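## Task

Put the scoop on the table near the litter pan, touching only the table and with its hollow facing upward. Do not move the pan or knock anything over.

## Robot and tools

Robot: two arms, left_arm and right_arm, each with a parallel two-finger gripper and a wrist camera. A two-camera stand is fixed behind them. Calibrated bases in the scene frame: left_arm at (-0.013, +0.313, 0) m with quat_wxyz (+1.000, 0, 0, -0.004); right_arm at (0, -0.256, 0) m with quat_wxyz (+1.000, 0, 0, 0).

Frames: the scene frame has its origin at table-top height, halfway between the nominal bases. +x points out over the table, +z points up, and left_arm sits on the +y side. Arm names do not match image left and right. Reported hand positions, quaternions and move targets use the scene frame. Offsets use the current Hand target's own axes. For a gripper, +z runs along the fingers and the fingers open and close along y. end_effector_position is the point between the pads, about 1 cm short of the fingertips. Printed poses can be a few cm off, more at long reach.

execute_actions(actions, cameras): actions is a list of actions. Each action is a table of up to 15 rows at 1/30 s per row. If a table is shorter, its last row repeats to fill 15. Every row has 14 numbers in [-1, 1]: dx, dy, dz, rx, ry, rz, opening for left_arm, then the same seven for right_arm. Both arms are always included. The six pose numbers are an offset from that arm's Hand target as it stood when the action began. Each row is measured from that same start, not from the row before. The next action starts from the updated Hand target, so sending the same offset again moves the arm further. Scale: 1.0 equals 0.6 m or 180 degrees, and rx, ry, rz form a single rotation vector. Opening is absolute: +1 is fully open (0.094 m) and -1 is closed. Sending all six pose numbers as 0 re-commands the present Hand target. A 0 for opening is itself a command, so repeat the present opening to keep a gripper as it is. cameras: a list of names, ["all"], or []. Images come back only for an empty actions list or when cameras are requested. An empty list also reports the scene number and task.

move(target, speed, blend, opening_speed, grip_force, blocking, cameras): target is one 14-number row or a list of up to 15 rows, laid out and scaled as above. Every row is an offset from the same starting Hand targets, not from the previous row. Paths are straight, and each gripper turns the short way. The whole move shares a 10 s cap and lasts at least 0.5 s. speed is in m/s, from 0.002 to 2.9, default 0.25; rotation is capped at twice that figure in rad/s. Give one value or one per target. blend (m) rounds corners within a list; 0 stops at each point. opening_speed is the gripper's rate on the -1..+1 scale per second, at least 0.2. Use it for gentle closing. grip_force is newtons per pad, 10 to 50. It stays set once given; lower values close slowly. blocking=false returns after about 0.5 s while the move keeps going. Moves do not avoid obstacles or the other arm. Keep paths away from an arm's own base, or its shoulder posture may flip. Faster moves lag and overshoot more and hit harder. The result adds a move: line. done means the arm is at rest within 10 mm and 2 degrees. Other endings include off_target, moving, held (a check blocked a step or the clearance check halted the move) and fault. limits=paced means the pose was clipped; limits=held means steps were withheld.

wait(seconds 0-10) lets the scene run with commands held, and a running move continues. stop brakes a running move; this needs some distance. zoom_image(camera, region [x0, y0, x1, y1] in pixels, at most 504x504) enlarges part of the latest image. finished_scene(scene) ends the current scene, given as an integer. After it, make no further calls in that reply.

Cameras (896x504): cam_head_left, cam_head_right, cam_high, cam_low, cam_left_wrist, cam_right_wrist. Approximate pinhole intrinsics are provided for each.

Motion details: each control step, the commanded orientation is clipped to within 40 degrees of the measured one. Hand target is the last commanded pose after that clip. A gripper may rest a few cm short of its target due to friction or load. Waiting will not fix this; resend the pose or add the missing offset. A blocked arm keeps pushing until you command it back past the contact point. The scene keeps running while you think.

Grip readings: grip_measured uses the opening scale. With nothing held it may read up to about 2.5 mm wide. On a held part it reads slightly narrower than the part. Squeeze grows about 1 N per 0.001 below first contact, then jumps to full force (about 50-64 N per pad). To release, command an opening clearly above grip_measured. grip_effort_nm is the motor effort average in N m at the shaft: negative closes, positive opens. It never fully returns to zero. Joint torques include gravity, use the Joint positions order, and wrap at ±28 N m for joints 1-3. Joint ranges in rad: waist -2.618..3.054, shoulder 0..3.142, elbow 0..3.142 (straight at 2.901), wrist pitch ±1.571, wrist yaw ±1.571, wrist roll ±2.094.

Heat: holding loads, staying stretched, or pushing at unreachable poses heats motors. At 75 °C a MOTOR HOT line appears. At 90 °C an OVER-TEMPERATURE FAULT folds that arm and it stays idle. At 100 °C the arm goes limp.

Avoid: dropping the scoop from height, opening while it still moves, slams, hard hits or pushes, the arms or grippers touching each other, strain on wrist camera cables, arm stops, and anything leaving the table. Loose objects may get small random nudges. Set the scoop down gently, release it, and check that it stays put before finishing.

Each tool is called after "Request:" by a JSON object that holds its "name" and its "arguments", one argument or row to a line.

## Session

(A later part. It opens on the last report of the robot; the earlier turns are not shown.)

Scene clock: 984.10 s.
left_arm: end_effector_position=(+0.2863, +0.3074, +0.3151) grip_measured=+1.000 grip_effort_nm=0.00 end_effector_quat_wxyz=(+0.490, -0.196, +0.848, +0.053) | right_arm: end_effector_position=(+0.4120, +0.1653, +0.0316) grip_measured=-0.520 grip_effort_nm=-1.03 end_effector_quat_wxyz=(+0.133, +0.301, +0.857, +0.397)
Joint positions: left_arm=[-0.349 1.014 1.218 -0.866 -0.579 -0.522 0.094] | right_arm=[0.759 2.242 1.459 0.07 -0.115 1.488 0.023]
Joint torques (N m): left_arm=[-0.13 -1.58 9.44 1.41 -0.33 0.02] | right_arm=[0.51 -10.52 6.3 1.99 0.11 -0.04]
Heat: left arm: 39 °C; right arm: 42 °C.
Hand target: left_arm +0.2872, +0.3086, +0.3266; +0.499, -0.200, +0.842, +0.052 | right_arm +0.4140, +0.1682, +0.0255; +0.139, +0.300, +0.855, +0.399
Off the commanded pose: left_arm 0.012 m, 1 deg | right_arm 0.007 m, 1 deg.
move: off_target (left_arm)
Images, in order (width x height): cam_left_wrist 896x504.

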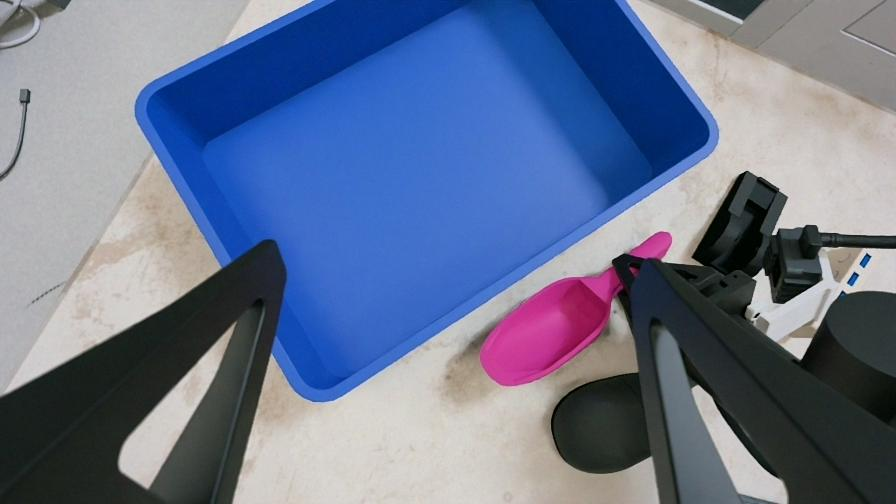

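Request:
{"name": "move", "arguments": {
  "target": [0,0,0,0,0,0,1,0,-0.0051,0.0043,0,0,0,-0.8],
  "speed": 0.03,
  "cameras": ["cam_left_wrist","cam_right_wrist","cam_low"]
}}

Request:
{"name": "zoom_image", "arguments": {
  "camera": "cam_left_wrist",
  "region": [430, 180, 780, 480]
}}

Request:
{"name": "zoom_image", "arguments": {
  "camera": "cam_low",
  "region": [640, 120, 896, 370]
}}

Scene clock: 996.83 s.
left_arm: end_effector_position=(+0.2863, +0.3074, +0.3151) grip_measured=+1.000 grip_effort_nm=0.00 end_effector_quat_wxyz=(+0.490, -0.196, +0.848, +0.053) | right_arm: end_effector_position=(+0.4136, +0.1669, +0.0311) grip_measured=-0.520 grip_effort_nm=-1.03 end_effector_quat_wxyz=(+0.134, +0.301, +0.855, +0.401)
Joint positions: left_arm=[-0.349 1.014 1.218 -0.866 -0.579 -0.522 0.094] | right_arm=[0.759 2.249 1.459 0.088 -0.115 1.489 0.023]
Joint torques (N m): left_arm=[-0.14 -1.61 9.48 1.4 -0.32 -0.01] | right_arm=[0.51 -10.4 5.96 1.91 0.13 -0.06]
Heat: left arm: 39 °C; right arm: 43 °C.
Hand target: left_arm +0.2872, +0.3086, +0.3266; +0.499, -0.200, +0.842, +0.052 | right_arm +0.4140, +0.1682, +0.0213; +0.139, +0.300, +0.855, +0.399
Off the commanded pose: left_arm 0.012 m, 1 deg | right_arm 0.010 m, 1 deg.
move: off_target (left_arm)
Images, in order (width x height): cam_low 896x504, cam_left_wrist 896x504, cam_right_wrist 896x504.

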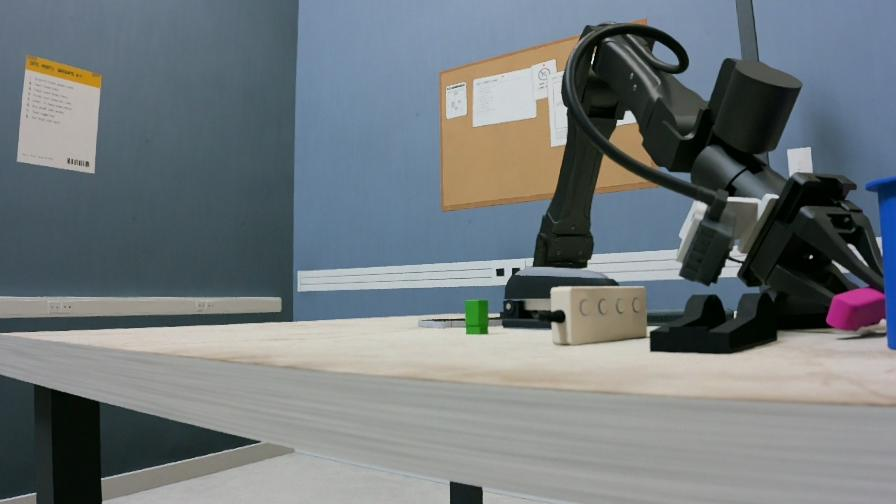

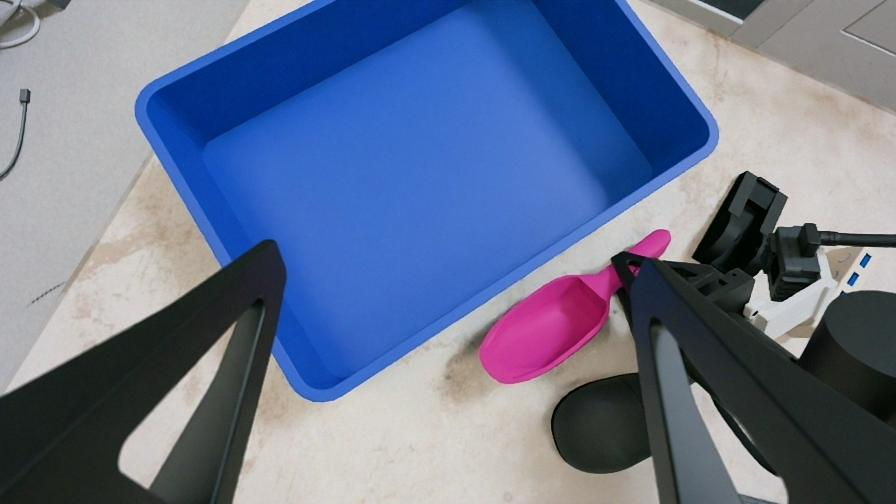

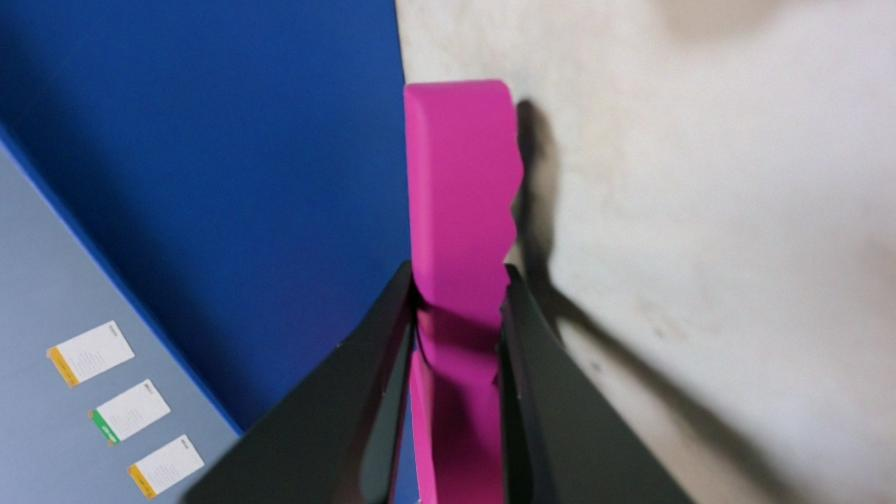

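Scaled by 1.440.

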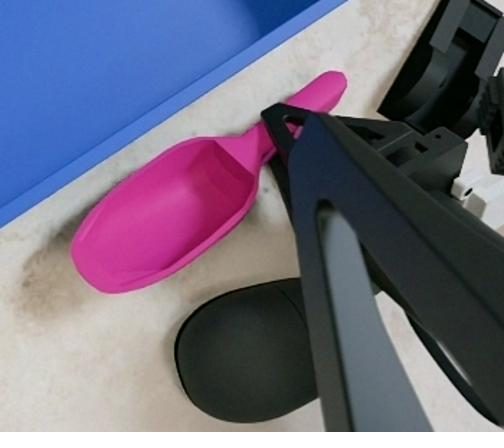

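Scaled by 1.969.

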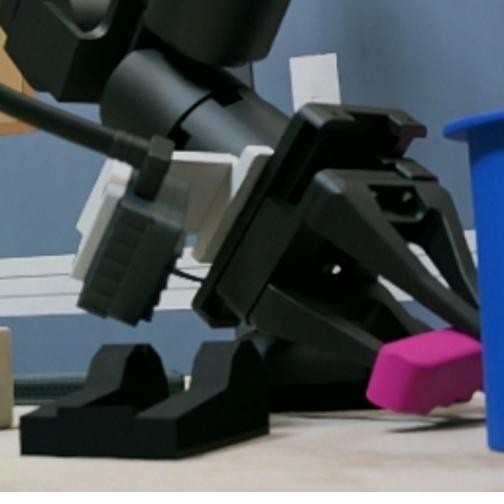

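Request:
{"name": "move", "arguments": {
  "target": [0,0,0,0,0,0,1,0,0,0,0,0,0,-0.42],
  "opening_speed": 0.3,
  "cameras": ["cam_left_wrist","cam_right_wrist"]
}}

Request:
{"name": "zoom_image", "arguments": {
  "camera": "cam_left_wrist",
  "region": [430, 180, 780, 480]
}}

Scene clock: 1037.27 s.
left_arm: end_effector_position=(+0.2863, +0.3074, +0.3151) grip_measured=+1.000 grip_effort_nm=0.00 end_effector_quat_wxyz=(+0.490, -0.196, +0.848, +0.053) | right_arm: end_effector_position=(+0.4138, +0.1670, +0.0314) grip_measured=-0.422 grip_effort_nm=0.11 end_effector_quat_wxyz=(+0.135, +0.300, +0.854, +0.402)
Joint positions: left_arm=[-0.349 1.014 1.218 -0.866 -0.579 -0.522 0.094] | right_arm=[0.759 2.249 1.459 0.089 -0.115 1.489 0.027]
Joint torques (N m): left_arm=[-0.16 -1.61 9.52 1.4 -0.35 0.02] | right_arm=[0.49 -10.44 6.01 1.93 0.13 -0.06]
Heat: left arm: 39 °C; right arm: 44 °C.
Hand target: left_arm +0.2872, +0.3086, +0.3266; +0.499, -0.200, +0.842, +0.052 | right_arm +0.4140, +0.1682, +0.0214; +0.139, +0.300, +0.855, +0.399
Off the commanded pose: left_arm 0.012 m, 1 deg | right_arm 0.010 m, 1 deg.
move: off_target (left_arm)
Images, in order (width x height): cam_left_wrist 896x504, cam_right_wrist 896x504.

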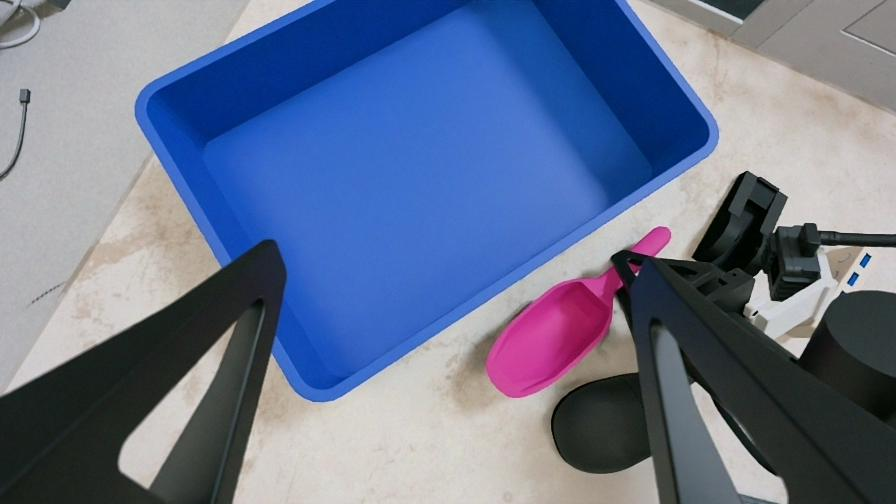

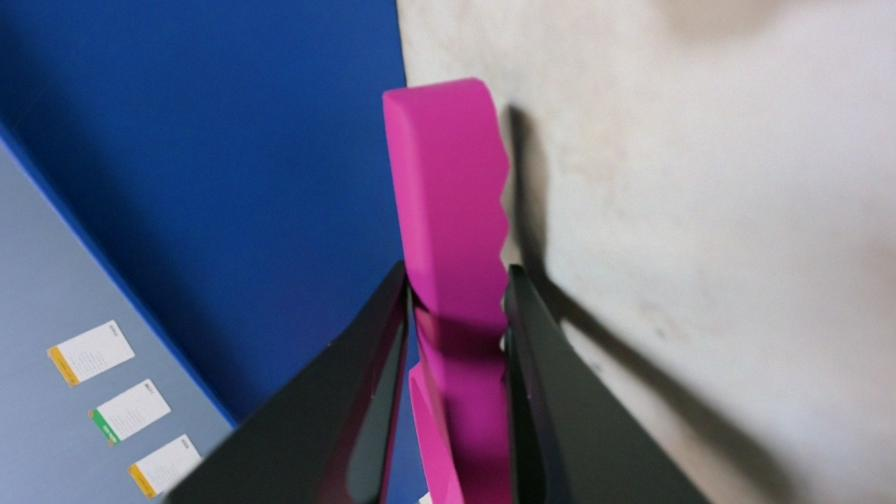

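Scaled by 1.440.

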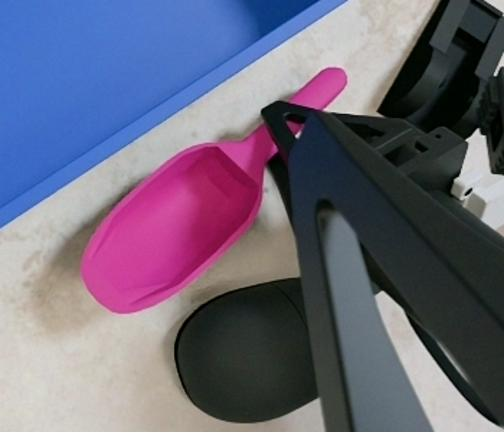

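Request:
{"name": "move", "arguments": {
  "target": [0,0,0,0,0,0,1,0,0,0,0,0,0,-0.2],
  "opening_speed": 0.3,
  "cameras": ["cam_left_wrist","cam_right_wrist"]
}}

Request:
{"name": "zoom_image", "arguments": {
  "camera": "cam_left_wrist",
  "region": [430, 180, 780, 480]
}}

Scene clock: 1042.77 s.
left_arm: end_effector_position=(+0.2863, +0.3074, +0.3151) grip_measured=+1.000 grip_effort_nm=0.00 end_effector_quat_wxyz=(+0.490, -0.196, +0.848, +0.053) | right_arm: end_effector_position=(+0.4139, +0.1672, +0.0316) grip_measured=-0.202 grip_effort_nm=0.11 end_effector_quat_wxyz=(+0.135, +0.301, +0.854, +0.402)
Joint positions: left_arm=[-0.349 1.014 1.218 -0.866 -0.579 -0.522 0.094] | right_arm=[0.759 2.249 1.459 0.09 -0.115 1.489 0.037]
Joint torques (N m): left_arm=[-0.13 -1.62 9.44 1.37 -0.33 0.01] | right_arm=[0.51 -10.44 5.94 1.9 0.12 -0.06]
Heat: left arm: 39 °C; right arm: 44 °C.
Hand target: left_arm +0.2872, +0.3086, +0.3266; +0.499, -0.200, +0.842, +0.052 | right_arm +0.4140, +0.1682, +0.0214; +0.139, +0.300, +0.855, +0.399
Off the commanded pose: left_arm 0.012 m, 1 deg | right_arm 0.010 m, 1 deg.
move: off_target (left_arm)
Images, in order (width x height): cam_left_wrist 896x504, cam_right_wrist 896x504.

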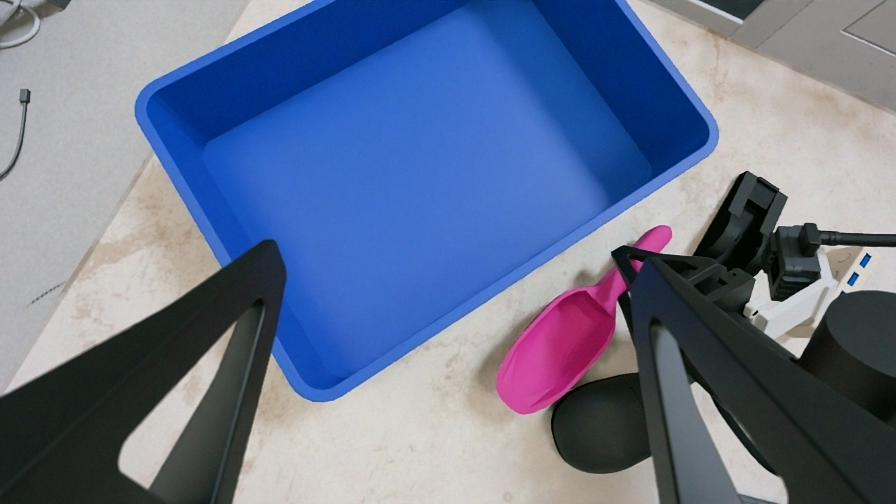

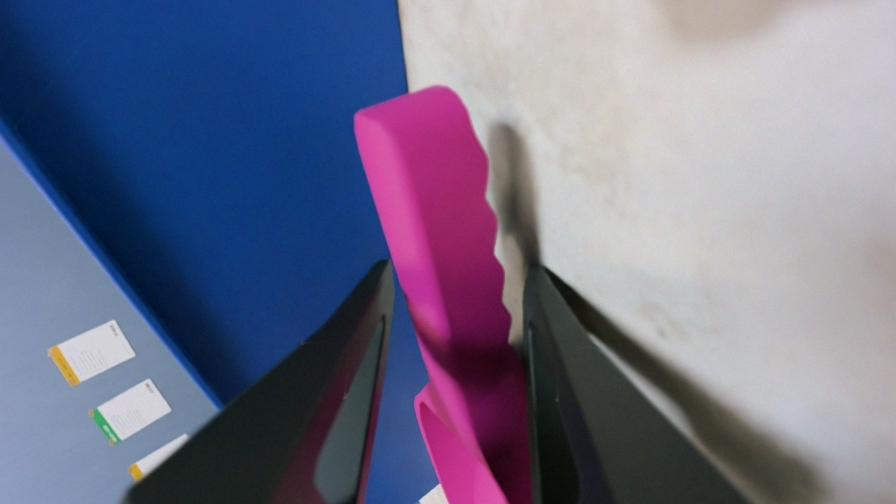

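Scaled by 1.440.

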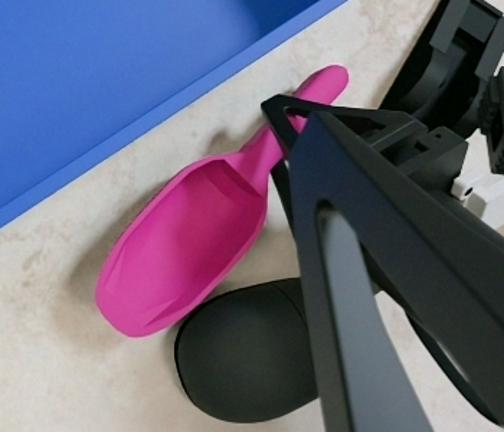

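Request:
{"name": "move", "arguments": {
  "target": [0,0,0,0,0,0,1,0,0,0,0,0,0,-0.8],
  "opening_speed": 0.5,
  "cameras": ["cam_left_wrist","cam_right_wrist"]
}}

Request:
{"name": "zoom_image", "arguments": {
  "camera": "cam_left_wrist",
  "region": [430, 180, 780, 480]
}}

Scene clock: 1131.70 s.
left_arm: end_effector_position=(+0.2863, +0.3074, +0.3151) grip_measured=+1.000 grip_effort_nm=0.00 end_effector_quat_wxyz=(+0.490, -0.196, +0.848, +0.053) | right_arm: end_effector_position=(+0.4134, +0.1667, +0.0307) grip_measured=-0.475 grip_effort_nm=-1.03 end_effector_quat_wxyz=(+0.134, +0.301, +0.855, +0.402)
Joint positions: left_arm=[-0.349 1.014 1.218 -0.866 -0.579 -0.522 0.094] | right_arm=[0.759 2.249 1.456 0.091 -0.115 1.49 0.025]
Joint torques (N m): left_arm=[-0.14 -1.7 9.43 1.4 -0.34 0] | right_arm=[0.51 -10.43 6.15 1.88 0.12 -0.06]
Heat: left arm: 39 °C; right arm: 45 °C.
Hand target: left_arm +0.2872, +0.3086, +0.3266; +0.499, -0.200, +0.842, +0.052 | right_arm +0.4140, +0.1682, +0.0214; +0.139, +0.300, +0.855, +0.399
Off the commanded pose: left_arm 0.012 m, 1 deg | right_arm 0.009 m, 1 deg.
move: off_target (left_arm)
Images, in order (width x height): cam_left_wrist 896x504, cam_right_wrist 896x504.

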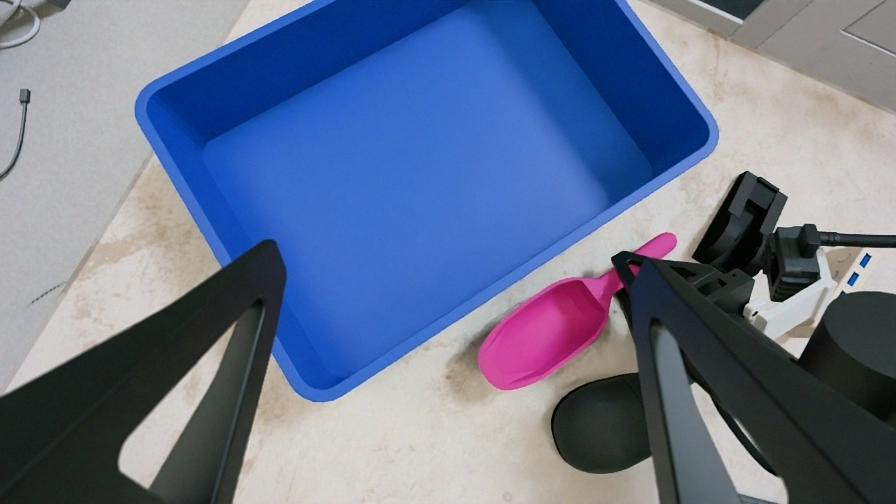

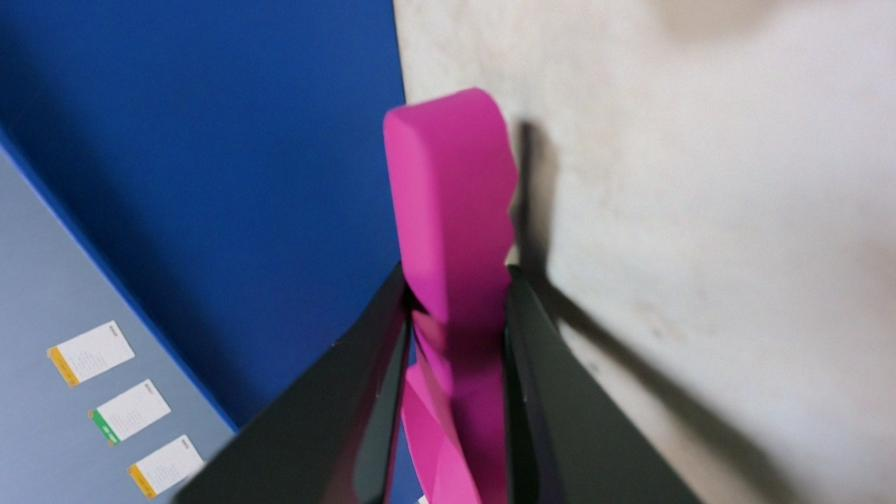

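Scaled by 1.440.

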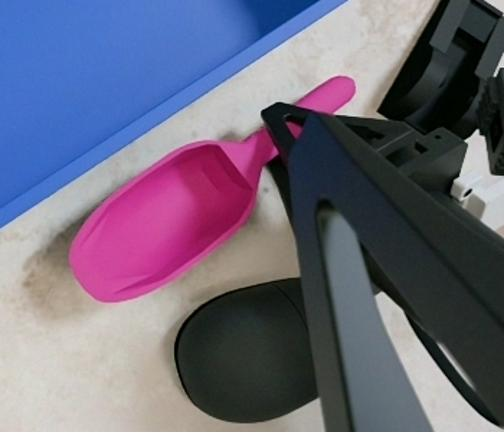

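Request:
{"name": "move", "arguments": {
  "target": [0,0,0,0,0,0,1,0.0003,0.0085,-0.0028,-0.0667,0,0,-0.8],
  "speed": 0.08,
  "cameras": ["cam_left_wrist","cam_right_wrist","cam_low"]
}}

Request:
{"name": "zoom_image", "arguments": {
  "camera": "cam_left_wrist",
  "region": [430, 180, 780, 480]
}}

Request:
{"name": "zoom_image", "arguments": {
  "camera": "cam_low",
  "region": [640, 120, 896, 370]
}}

Scene clock: 1148.33 s.
left_arm: end_effector_position=(+0.2863, +0.3074, +0.3151) grip_measured=+1.000 grip_effort_nm=0.00 end_effector_quat_wxyz=(+0.490, -0.196, +0.848, +0.053) | right_arm: end_effector_position=(+0.4149, +0.1691, +0.0345) grip_measured=-0.477 grip_effort_nm=-1.04 end_effector_quat_wxyz=(+0.171, +0.283, +0.810, +0.484)
Joint positions: left_arm=[-0.349 1.014 1.218 -0.866 -0.579 -0.522 0.094] | right_arm=[0.759 2.258 1.279 0.483 -0.119 1.503 0.025]
Joint torques (N m): left_arm=[-0.17 -1.65 9.54 1.41 -0.33 0.01] | right_arm=[-0.05 -10 5.64 2.11 -0.06 0]
Heat: left arm: 39 °C; right arm: 45 °C.
Hand target: left_arm +0.2872, +0.3086, +0.3266; +0.499, -0.200, +0.842, +0.052 | right_arm +0.4151, +0.1698, +0.0264; +0.170, +0.284, +0.809, +0.486
Off the commanded pose: left_arm 0.012 m, 1 deg | right_arm 0.008 m, 0 deg.
move: off_target (left_arm)
Images, in order (width x height): cam_low 896x504, cam_left_wrist 896x504, cam_right_wrist 896x504.

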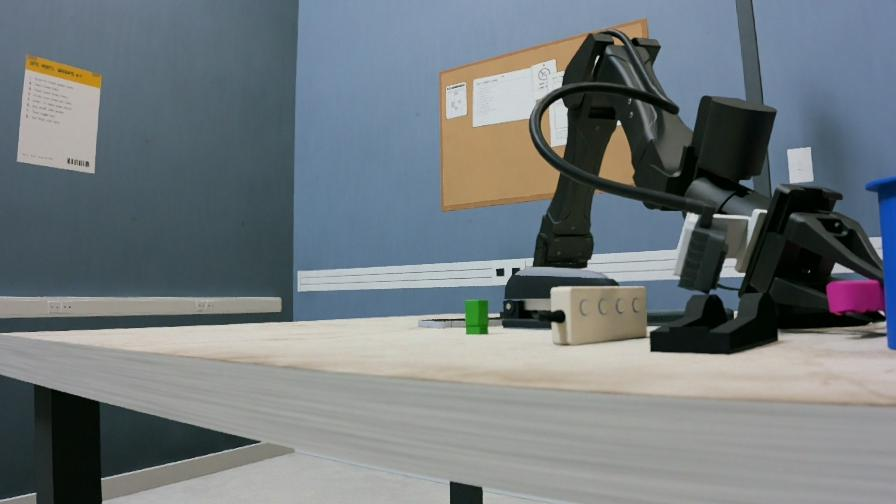

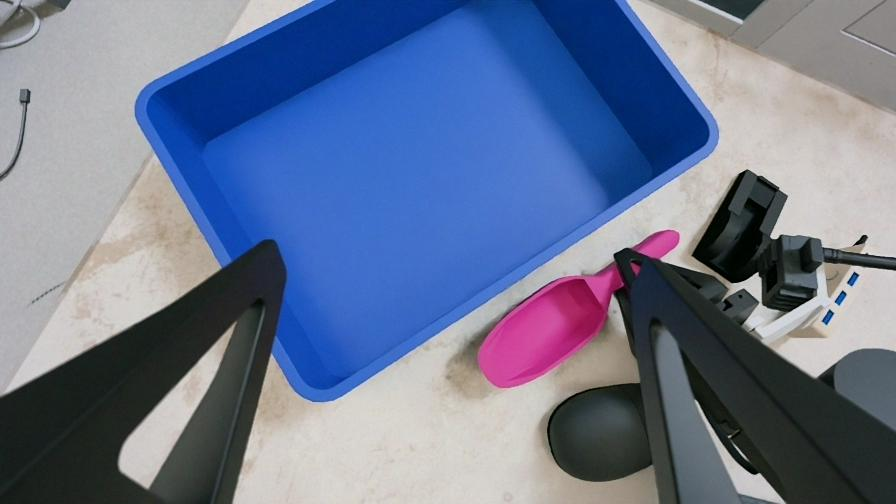

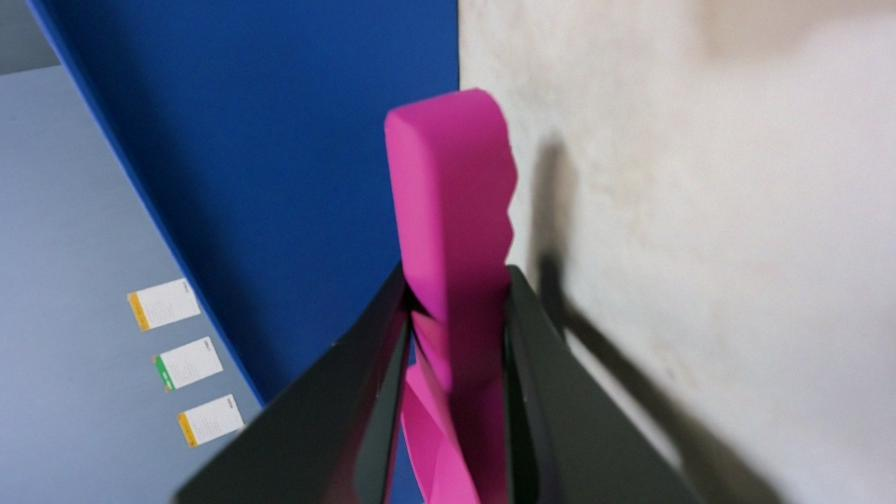

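Scaled by 1.440.

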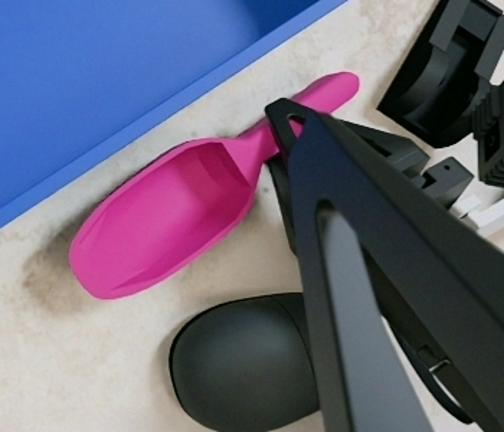

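Scaled by 1.969.

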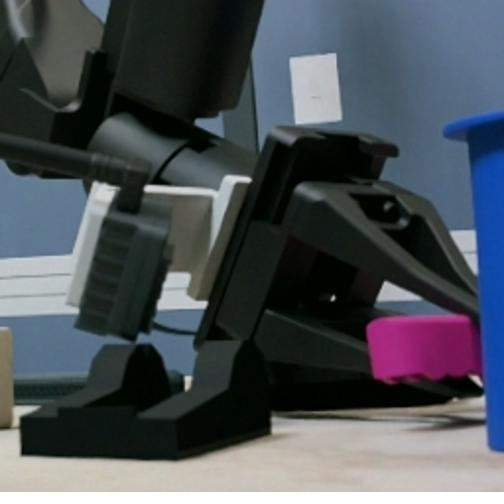

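Request:
{"name": "move", "arguments": {
  "target": [0,0,0,0,0,0,1,0,-0.0088,0.0047,0,0,0,-0.8],
  "speed": 0.03,
  "cameras": ["cam_left_wrist","cam_low"]
}}

Request:
{"name": "zoom_image", "arguments": {
  "camera": "cam_left_wrist",
  "region": [430, 180, 780, 480]
}}

Request:
{"name": "zoom_image", "arguments": {
  "camera": "cam_low",
  "region": [640, 120, 896, 370]
}}

Scene clock: 1162.10 s.
left_arm: end_effector_position=(+0.2863, +0.3074, +0.3151) grip_measured=+1.000 grip_effort_nm=-0.01 end_effector_quat_wxyz=(+0.490, -0.196, +0.848, +0.053) | right_arm: end_effector_position=(+0.4166, +0.1709, +0.0344) grip_measured=-0.477 grip_effort_nm=-1.03 end_effector_quat_wxyz=(+0.175, +0.282, +0.805, +0.492)
Joint positions: left_arm=[-0.349 1.014 1.218 -0.866 -0.579 -0.522 0.094] | right_arm=[0.759 2.27 1.279 0.513 -0.119 1.504 0.025]
Joint torques (N m): left_arm=[-0.18 -1.68 9.52 1.41 -0.35 -0.01] | right_arm=[-0.01 -9.72 5.44 1.99 -0.04 -0.02]
Heat: left arm: 39 °C; right arm: 45 °C.
Hand target: left_arm +0.2872, +0.3086, +0.3266; +0.499, -0.200, +0.842, +0.052 | right_arm +0.4150, +0.1698, +0.0203; +0.170, +0.284, +0.809, +0.486
Off the commanded pose: left_arm 0.012 m, 1 deg | right_arm 0.014 m, 1 deg.
move: off_target (left_arm, right_arm)
Images, in order (width x height): cam_low 896x504, cam_left_wrist 896x504.

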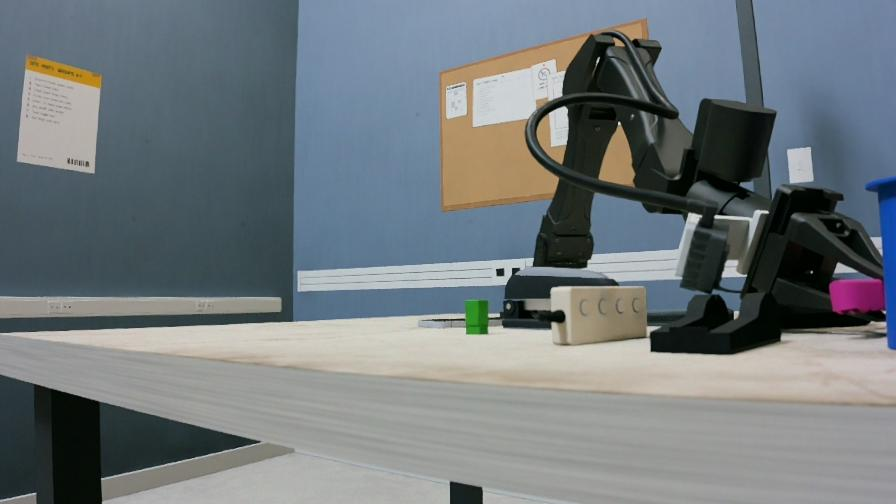

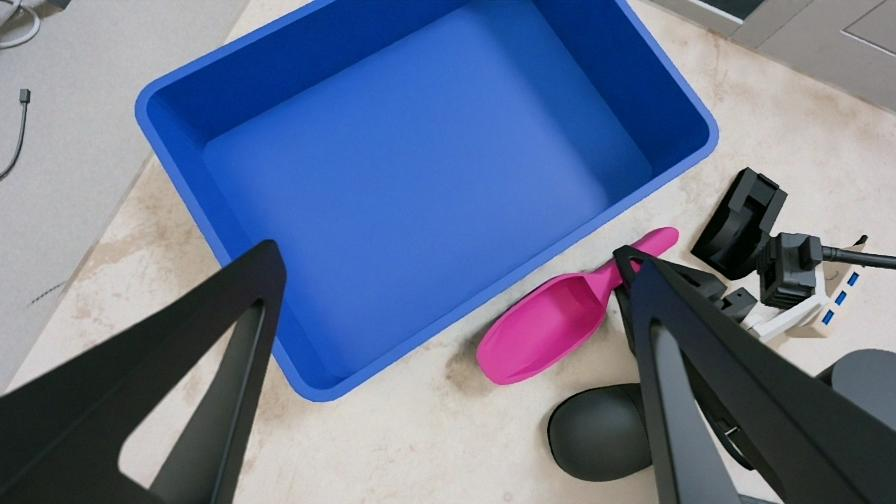

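Scaled by 1.440.

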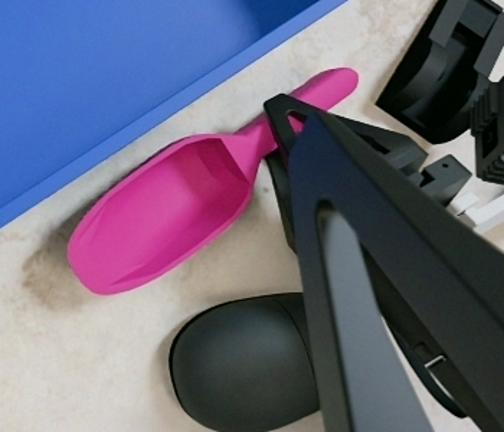

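Scaled by 1.969.

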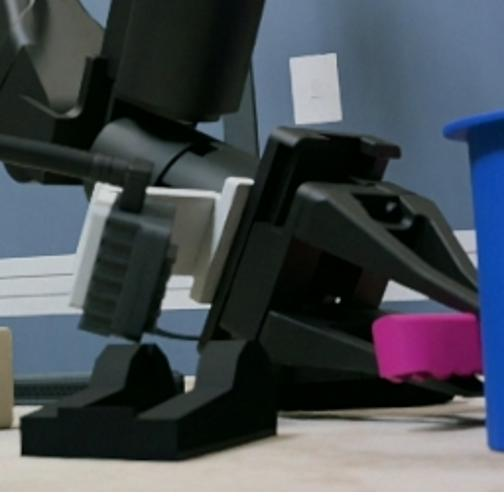

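Request:
{"name": "move", "arguments": {
  "target": [0,0,0,0,0,0,1,0,0.0147,-0.0078,0,0,0,-0.8],
  "speed": 0.03,
  "cameras": ["cam_left_wrist","cam_right_wrist"]
}}

Request:
{"name": "zoom_image", "arguments": {
  "camera": "cam_left_wrist",
  "region": [600, 120, 896, 370]
}}

Scene clock: 1175.07 s.
left_arm: end_effector_position=(+0.2863, +0.3074, +0.3151) grip_measured=+1.000 grip_effort_nm=0.00 end_effector_quat_wxyz=(+0.490, -0.196, +0.848, +0.053) | right_arm: end_effector_position=(+0.4166, +0.1709, +0.0341) grip_measured=-0.477 grip_effort_nm=-1.03 end_effector_quat_wxyz=(+0.174, +0.282, +0.805, +0.491)
Joint positions: left_arm=[-0.349 1.014 1.218 -0.866 -0.579 -0.522 0.094] | right_arm=[0.759 2.27 1.279 0.513 -0.119 1.504 0.025]
Joint torques (N m): left_arm=[-0.14 -1.69 9.54 1.4 -0.35 -0.02] | right_arm=[0.02 -11.84 5.85 1.67 -0.05 -0.02]
Heat: left arm: 39 °C; right arm: 45 °C.
Hand target: left_arm +0.2872, +0.3086, +0.3266; +0.499, -0.200, +0.842, +0.052 | right_arm +0.4151, +0.1699, +0.0303; +0.170, +0.284, +0.809, +0.486
Off the commanded pose: left_arm 0.012 m, 1 deg | right_arm 0.004 m, 1 deg.
move: off_target (left_arm)
Images, in order (width x height): cam_left_wrist 896x504, cam_right_wrist 896x504.

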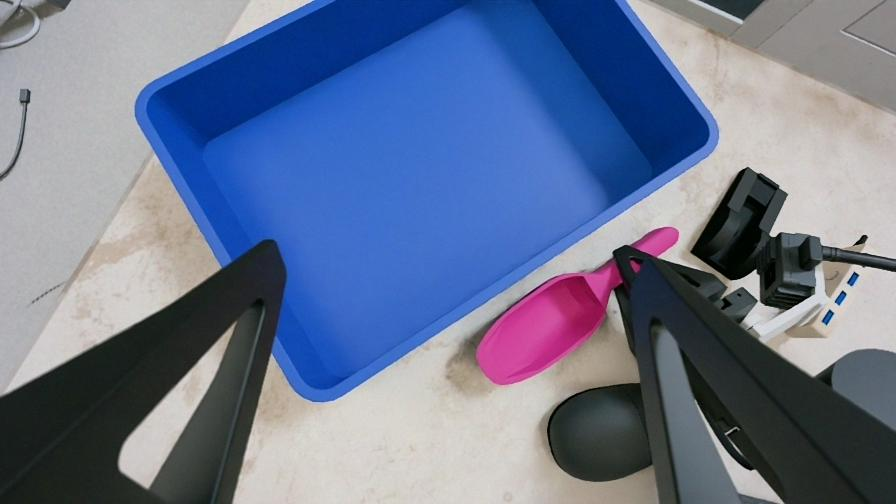

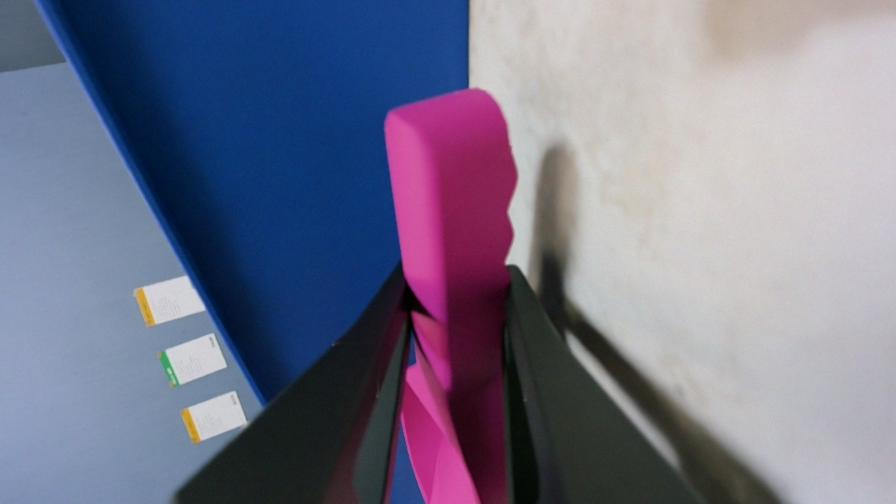

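Scaled by 1.703.

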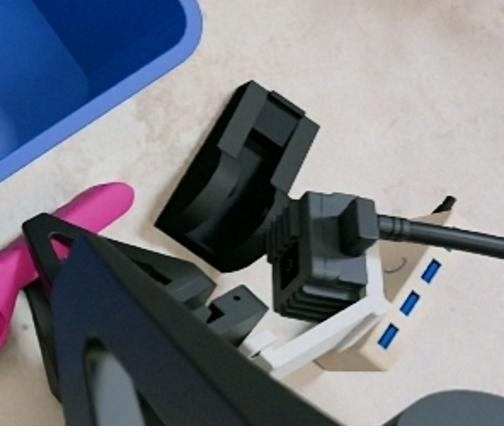

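Request:
{"name": "move", "arguments": {
  "target": [0,0,0,0,0,0,1,0,0,0,0,0,0,-0.25],
  "opening_speed": 0.25,
  "cameras": ["cam_left_wrist","cam_right_wrist"]
}}

Request:
{"name": "zoom_image", "arguments": {
  "camera": "cam_left_wrist",
  "region": [430, 180, 780, 480]
}}

Scene clock: 1181.93 s.
left_arm: end_effector_position=(+0.2863, +0.3074, +0.3151) grip_measured=+1.000 grip_effort_nm=0.00 end_effector_quat_wxyz=(+0.490, -0.196, +0.848, +0.053) | right_arm: end_effector_position=(+0.4166, +0.1709, +0.0341) grip_measured=-0.252 grip_effort_nm=0.11 end_effector_quat_wxyz=(+0.174, +0.282, +0.805, +0.491)
Joint positions: left_arm=[-0.349 1.014 1.218 -0.866 -0.579 -0.522 0.094] | right_arm=[0.759 2.27 1.279 0.513 -0.119 1.504 0.035]
Joint torques (N m): left_arm=[-0.2 -1.65 9.51 1.42 -0.33 0.01] | right_arm=[-0.03 -11.85 5.83 1.67 -0.05 -0.01]
Heat: left arm: 39 °C; right arm: 45 °C.
Hand target: left_arm +0.2872, +0.3086, +0.3266; +0.499, -0.200, +0.842, +0.052 | right_arm +0.4151, +0.1699, +0.0304; +0.170, +0.284, +0.809, +0.486
Off the commanded pose: left_arm 0.012 m, 1 deg | right_arm 0.004 m, 1 deg.
move: off_target (left_arm)
Images, in order (width x height): cam_left_wrist 896x504, cam_right_wrist 896x504.

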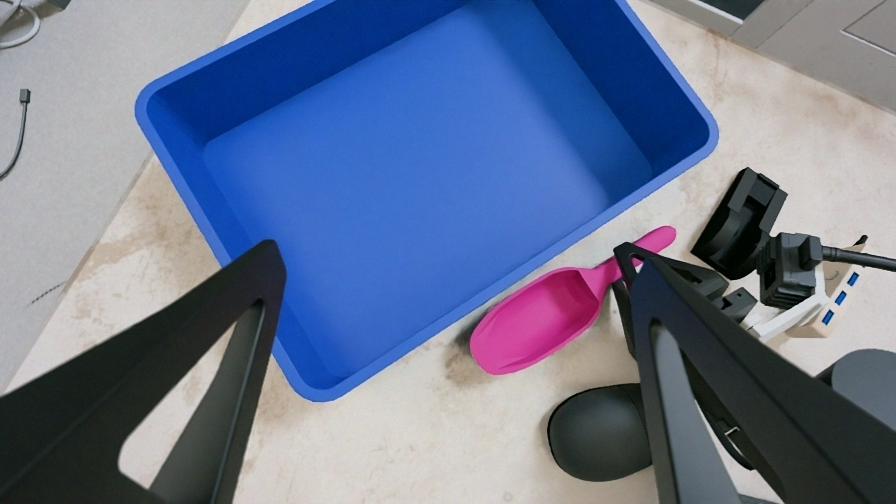

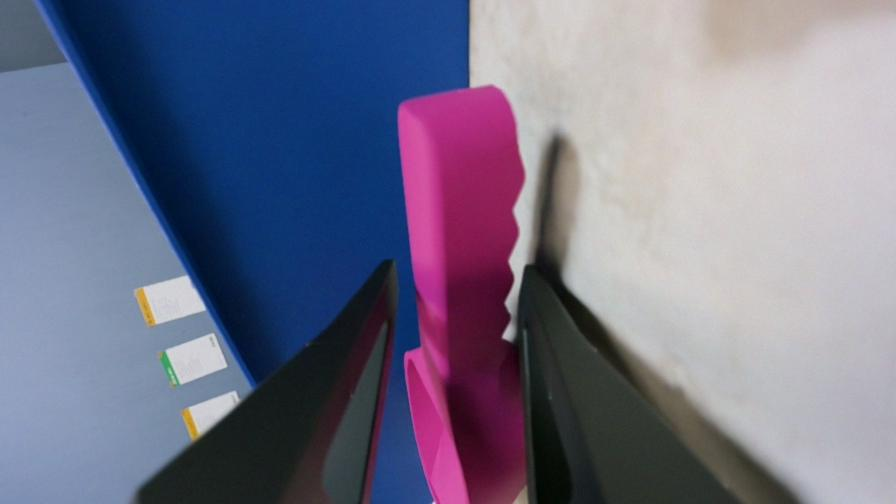

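Scaled by 1.440.

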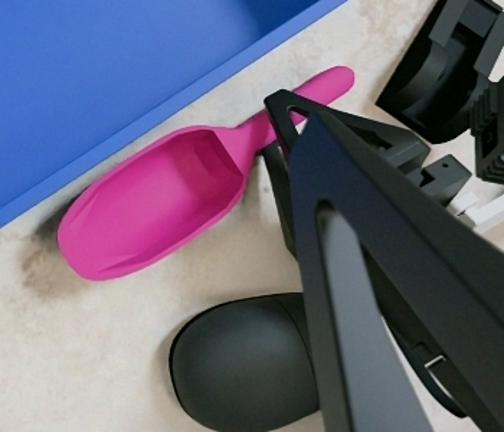

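Request:
{"name": "move", "arguments": {
  "target": [0,0,0,0,0,0,1,0,0,0,0,0,0,0.05],
  "opening_speed": 0.25,
  "cameras": ["cam_left_wrist","cam_right_wrist"]
}}

Request:
{"name": "zoom_image", "arguments": {
  "camera": "cam_left_wrist",
  "region": [430, 180, 780, 480]
}}

Scene clock: 1189.27 s.
left_arm: end_effector_position=(+0.2863, +0.3074, +0.3151) grip_measured=+1.000 grip_effort_nm=0.00 end_effector_quat_wxyz=(+0.490, -0.196, +0.848, +0.053) | right_arm: end_effector_position=(+0.4167, +0.1710, +0.0345) grip_measured=+0.048 grip_effort_nm=0.12 end_effector_quat_wxyz=(+0.174, +0.282, +0.805, +0.492)
Joint positions: left_arm=[-0.349 1.014 1.218 -0.866 -0.579 -0.522 0.094] | right_arm=[0.759 2.27 1.279 0.515 -0.12 1.507 0.049]
Joint torques (N m): left_arm=[-0.2 -1.68 9.47 1.4 -0.34 0.01] | right_arm=[-0.05 -11.86 5.85 1.65 -0.05 -0.04]
Heat: left arm: 39 °C; right arm: 44 °C.
Hand target: left_arm +0.2872, +0.3086, +0.3266; +0.499, -0.200, +0.842, +0.052 | right_arm +0.4151, +0.1699, +0.0303; +0.170, +0.284, +0.809, +0.486
Off the commanded pose: left_arm 0.012 m, 1 deg | right_arm 0.005 m, 1 deg.
move: off_target (left_arm)
Images, in order (width x height): cam_left_wrist 896x504, cam_right_wrist 896x504.

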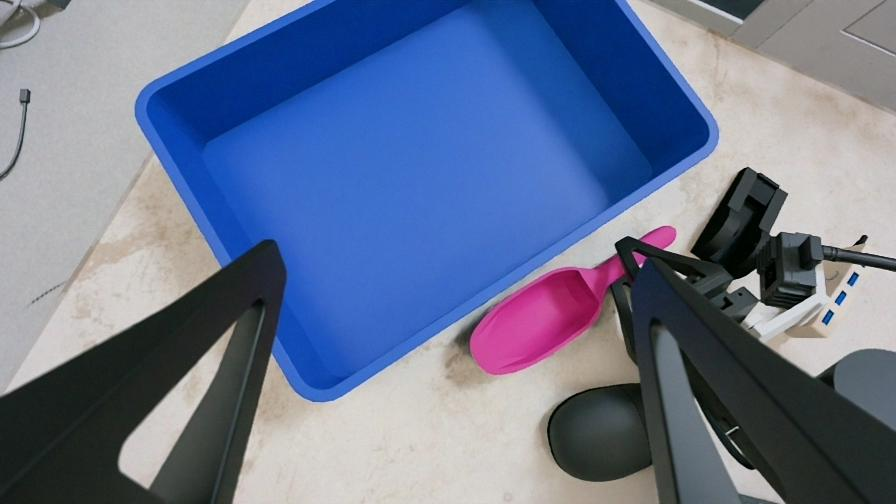

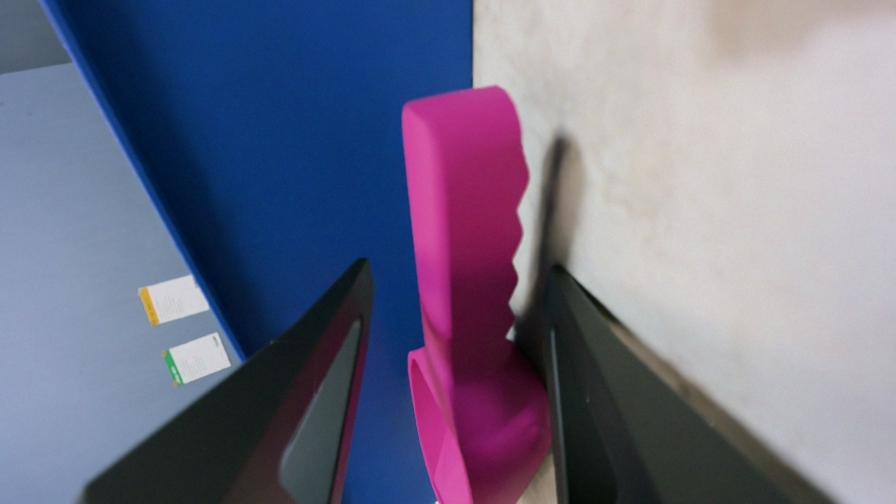

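Scaled by 1.440.

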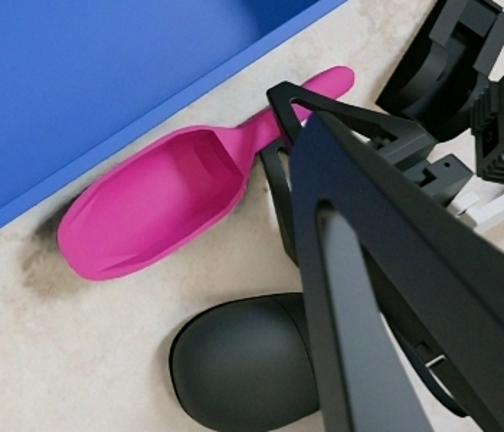

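Request:
{"name": "move", "arguments": {
  "target": [0,0,0,0,0,0,1,0,0,-0.0583,0,0,0,0.05],
  "speed": 0.05,
  "cameras": ["cam_left_wrist","cam_right_wrist"]
}}

Request:
{"name": "zoom_image", "arguments": {
  "camera": "cam_left_wrist",
  "region": [430, 180, 780, 480]
}}

Scene clock: 1212.53 s.
left_arm: end_effector_position=(+0.2863, +0.3074, +0.3151) grip_measured=+1.000 grip_effort_nm=0.00 end_effector_quat_wxyz=(+0.490, -0.196, +0.848, +0.053) | right_arm: end_effector_position=(+0.3952, +0.1520, +0.0338) grip_measured=+0.048 grip_effort_nm=0.12 end_effector_quat_wxyz=(+0.166, +0.283, +0.809, +0.488)
Joint positions: left_arm=[-0.349 1.014 1.218 -0.866 -0.579 -0.522 0.094] | right_arm=[0.757 2.19 1.144 0.552 -0.132 1.509 0.049]
Joint torques (N m): left_arm=[-0.14 -1.65 9.54 1.39 -0.35 0] | right_arm=[-0.87 -15.25 4.79 1.46 -0.01 -0.11]
Heat: left arm: 39 °C; right arm: 44 °C.
Hand target: left_arm +0.2872, +0.3086, +0.3266; +0.499, -0.200, +0.842, +0.052 | right_arm +0.3958, +0.1457, +0.0469; +0.170, +0.284, +0.809, +0.486
Off the commanded pose: left_arm 0.012 m, 1 deg | right_arm 0.014 m, 0 deg.
move: off_target (left_arm, right_arm)
Images, in order (width x height): cam_left_wrist 896x504, cam_right_wrist 896x504.

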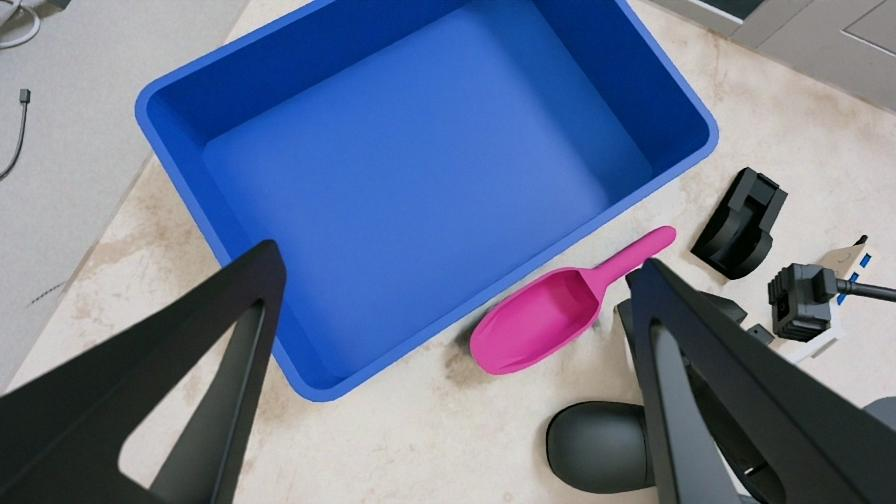

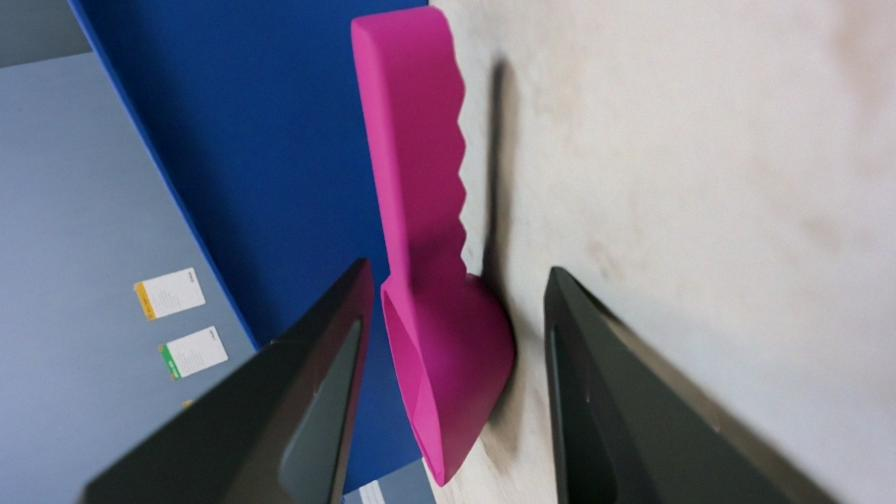

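Scaled by 1.440.

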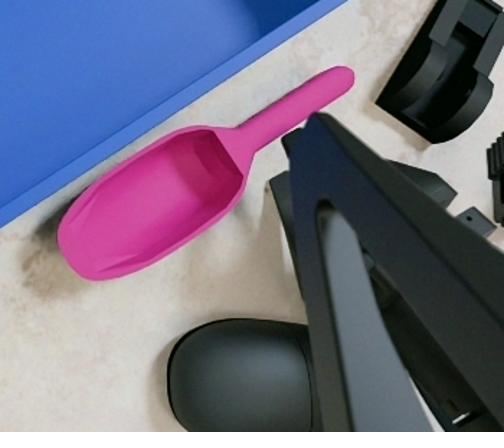

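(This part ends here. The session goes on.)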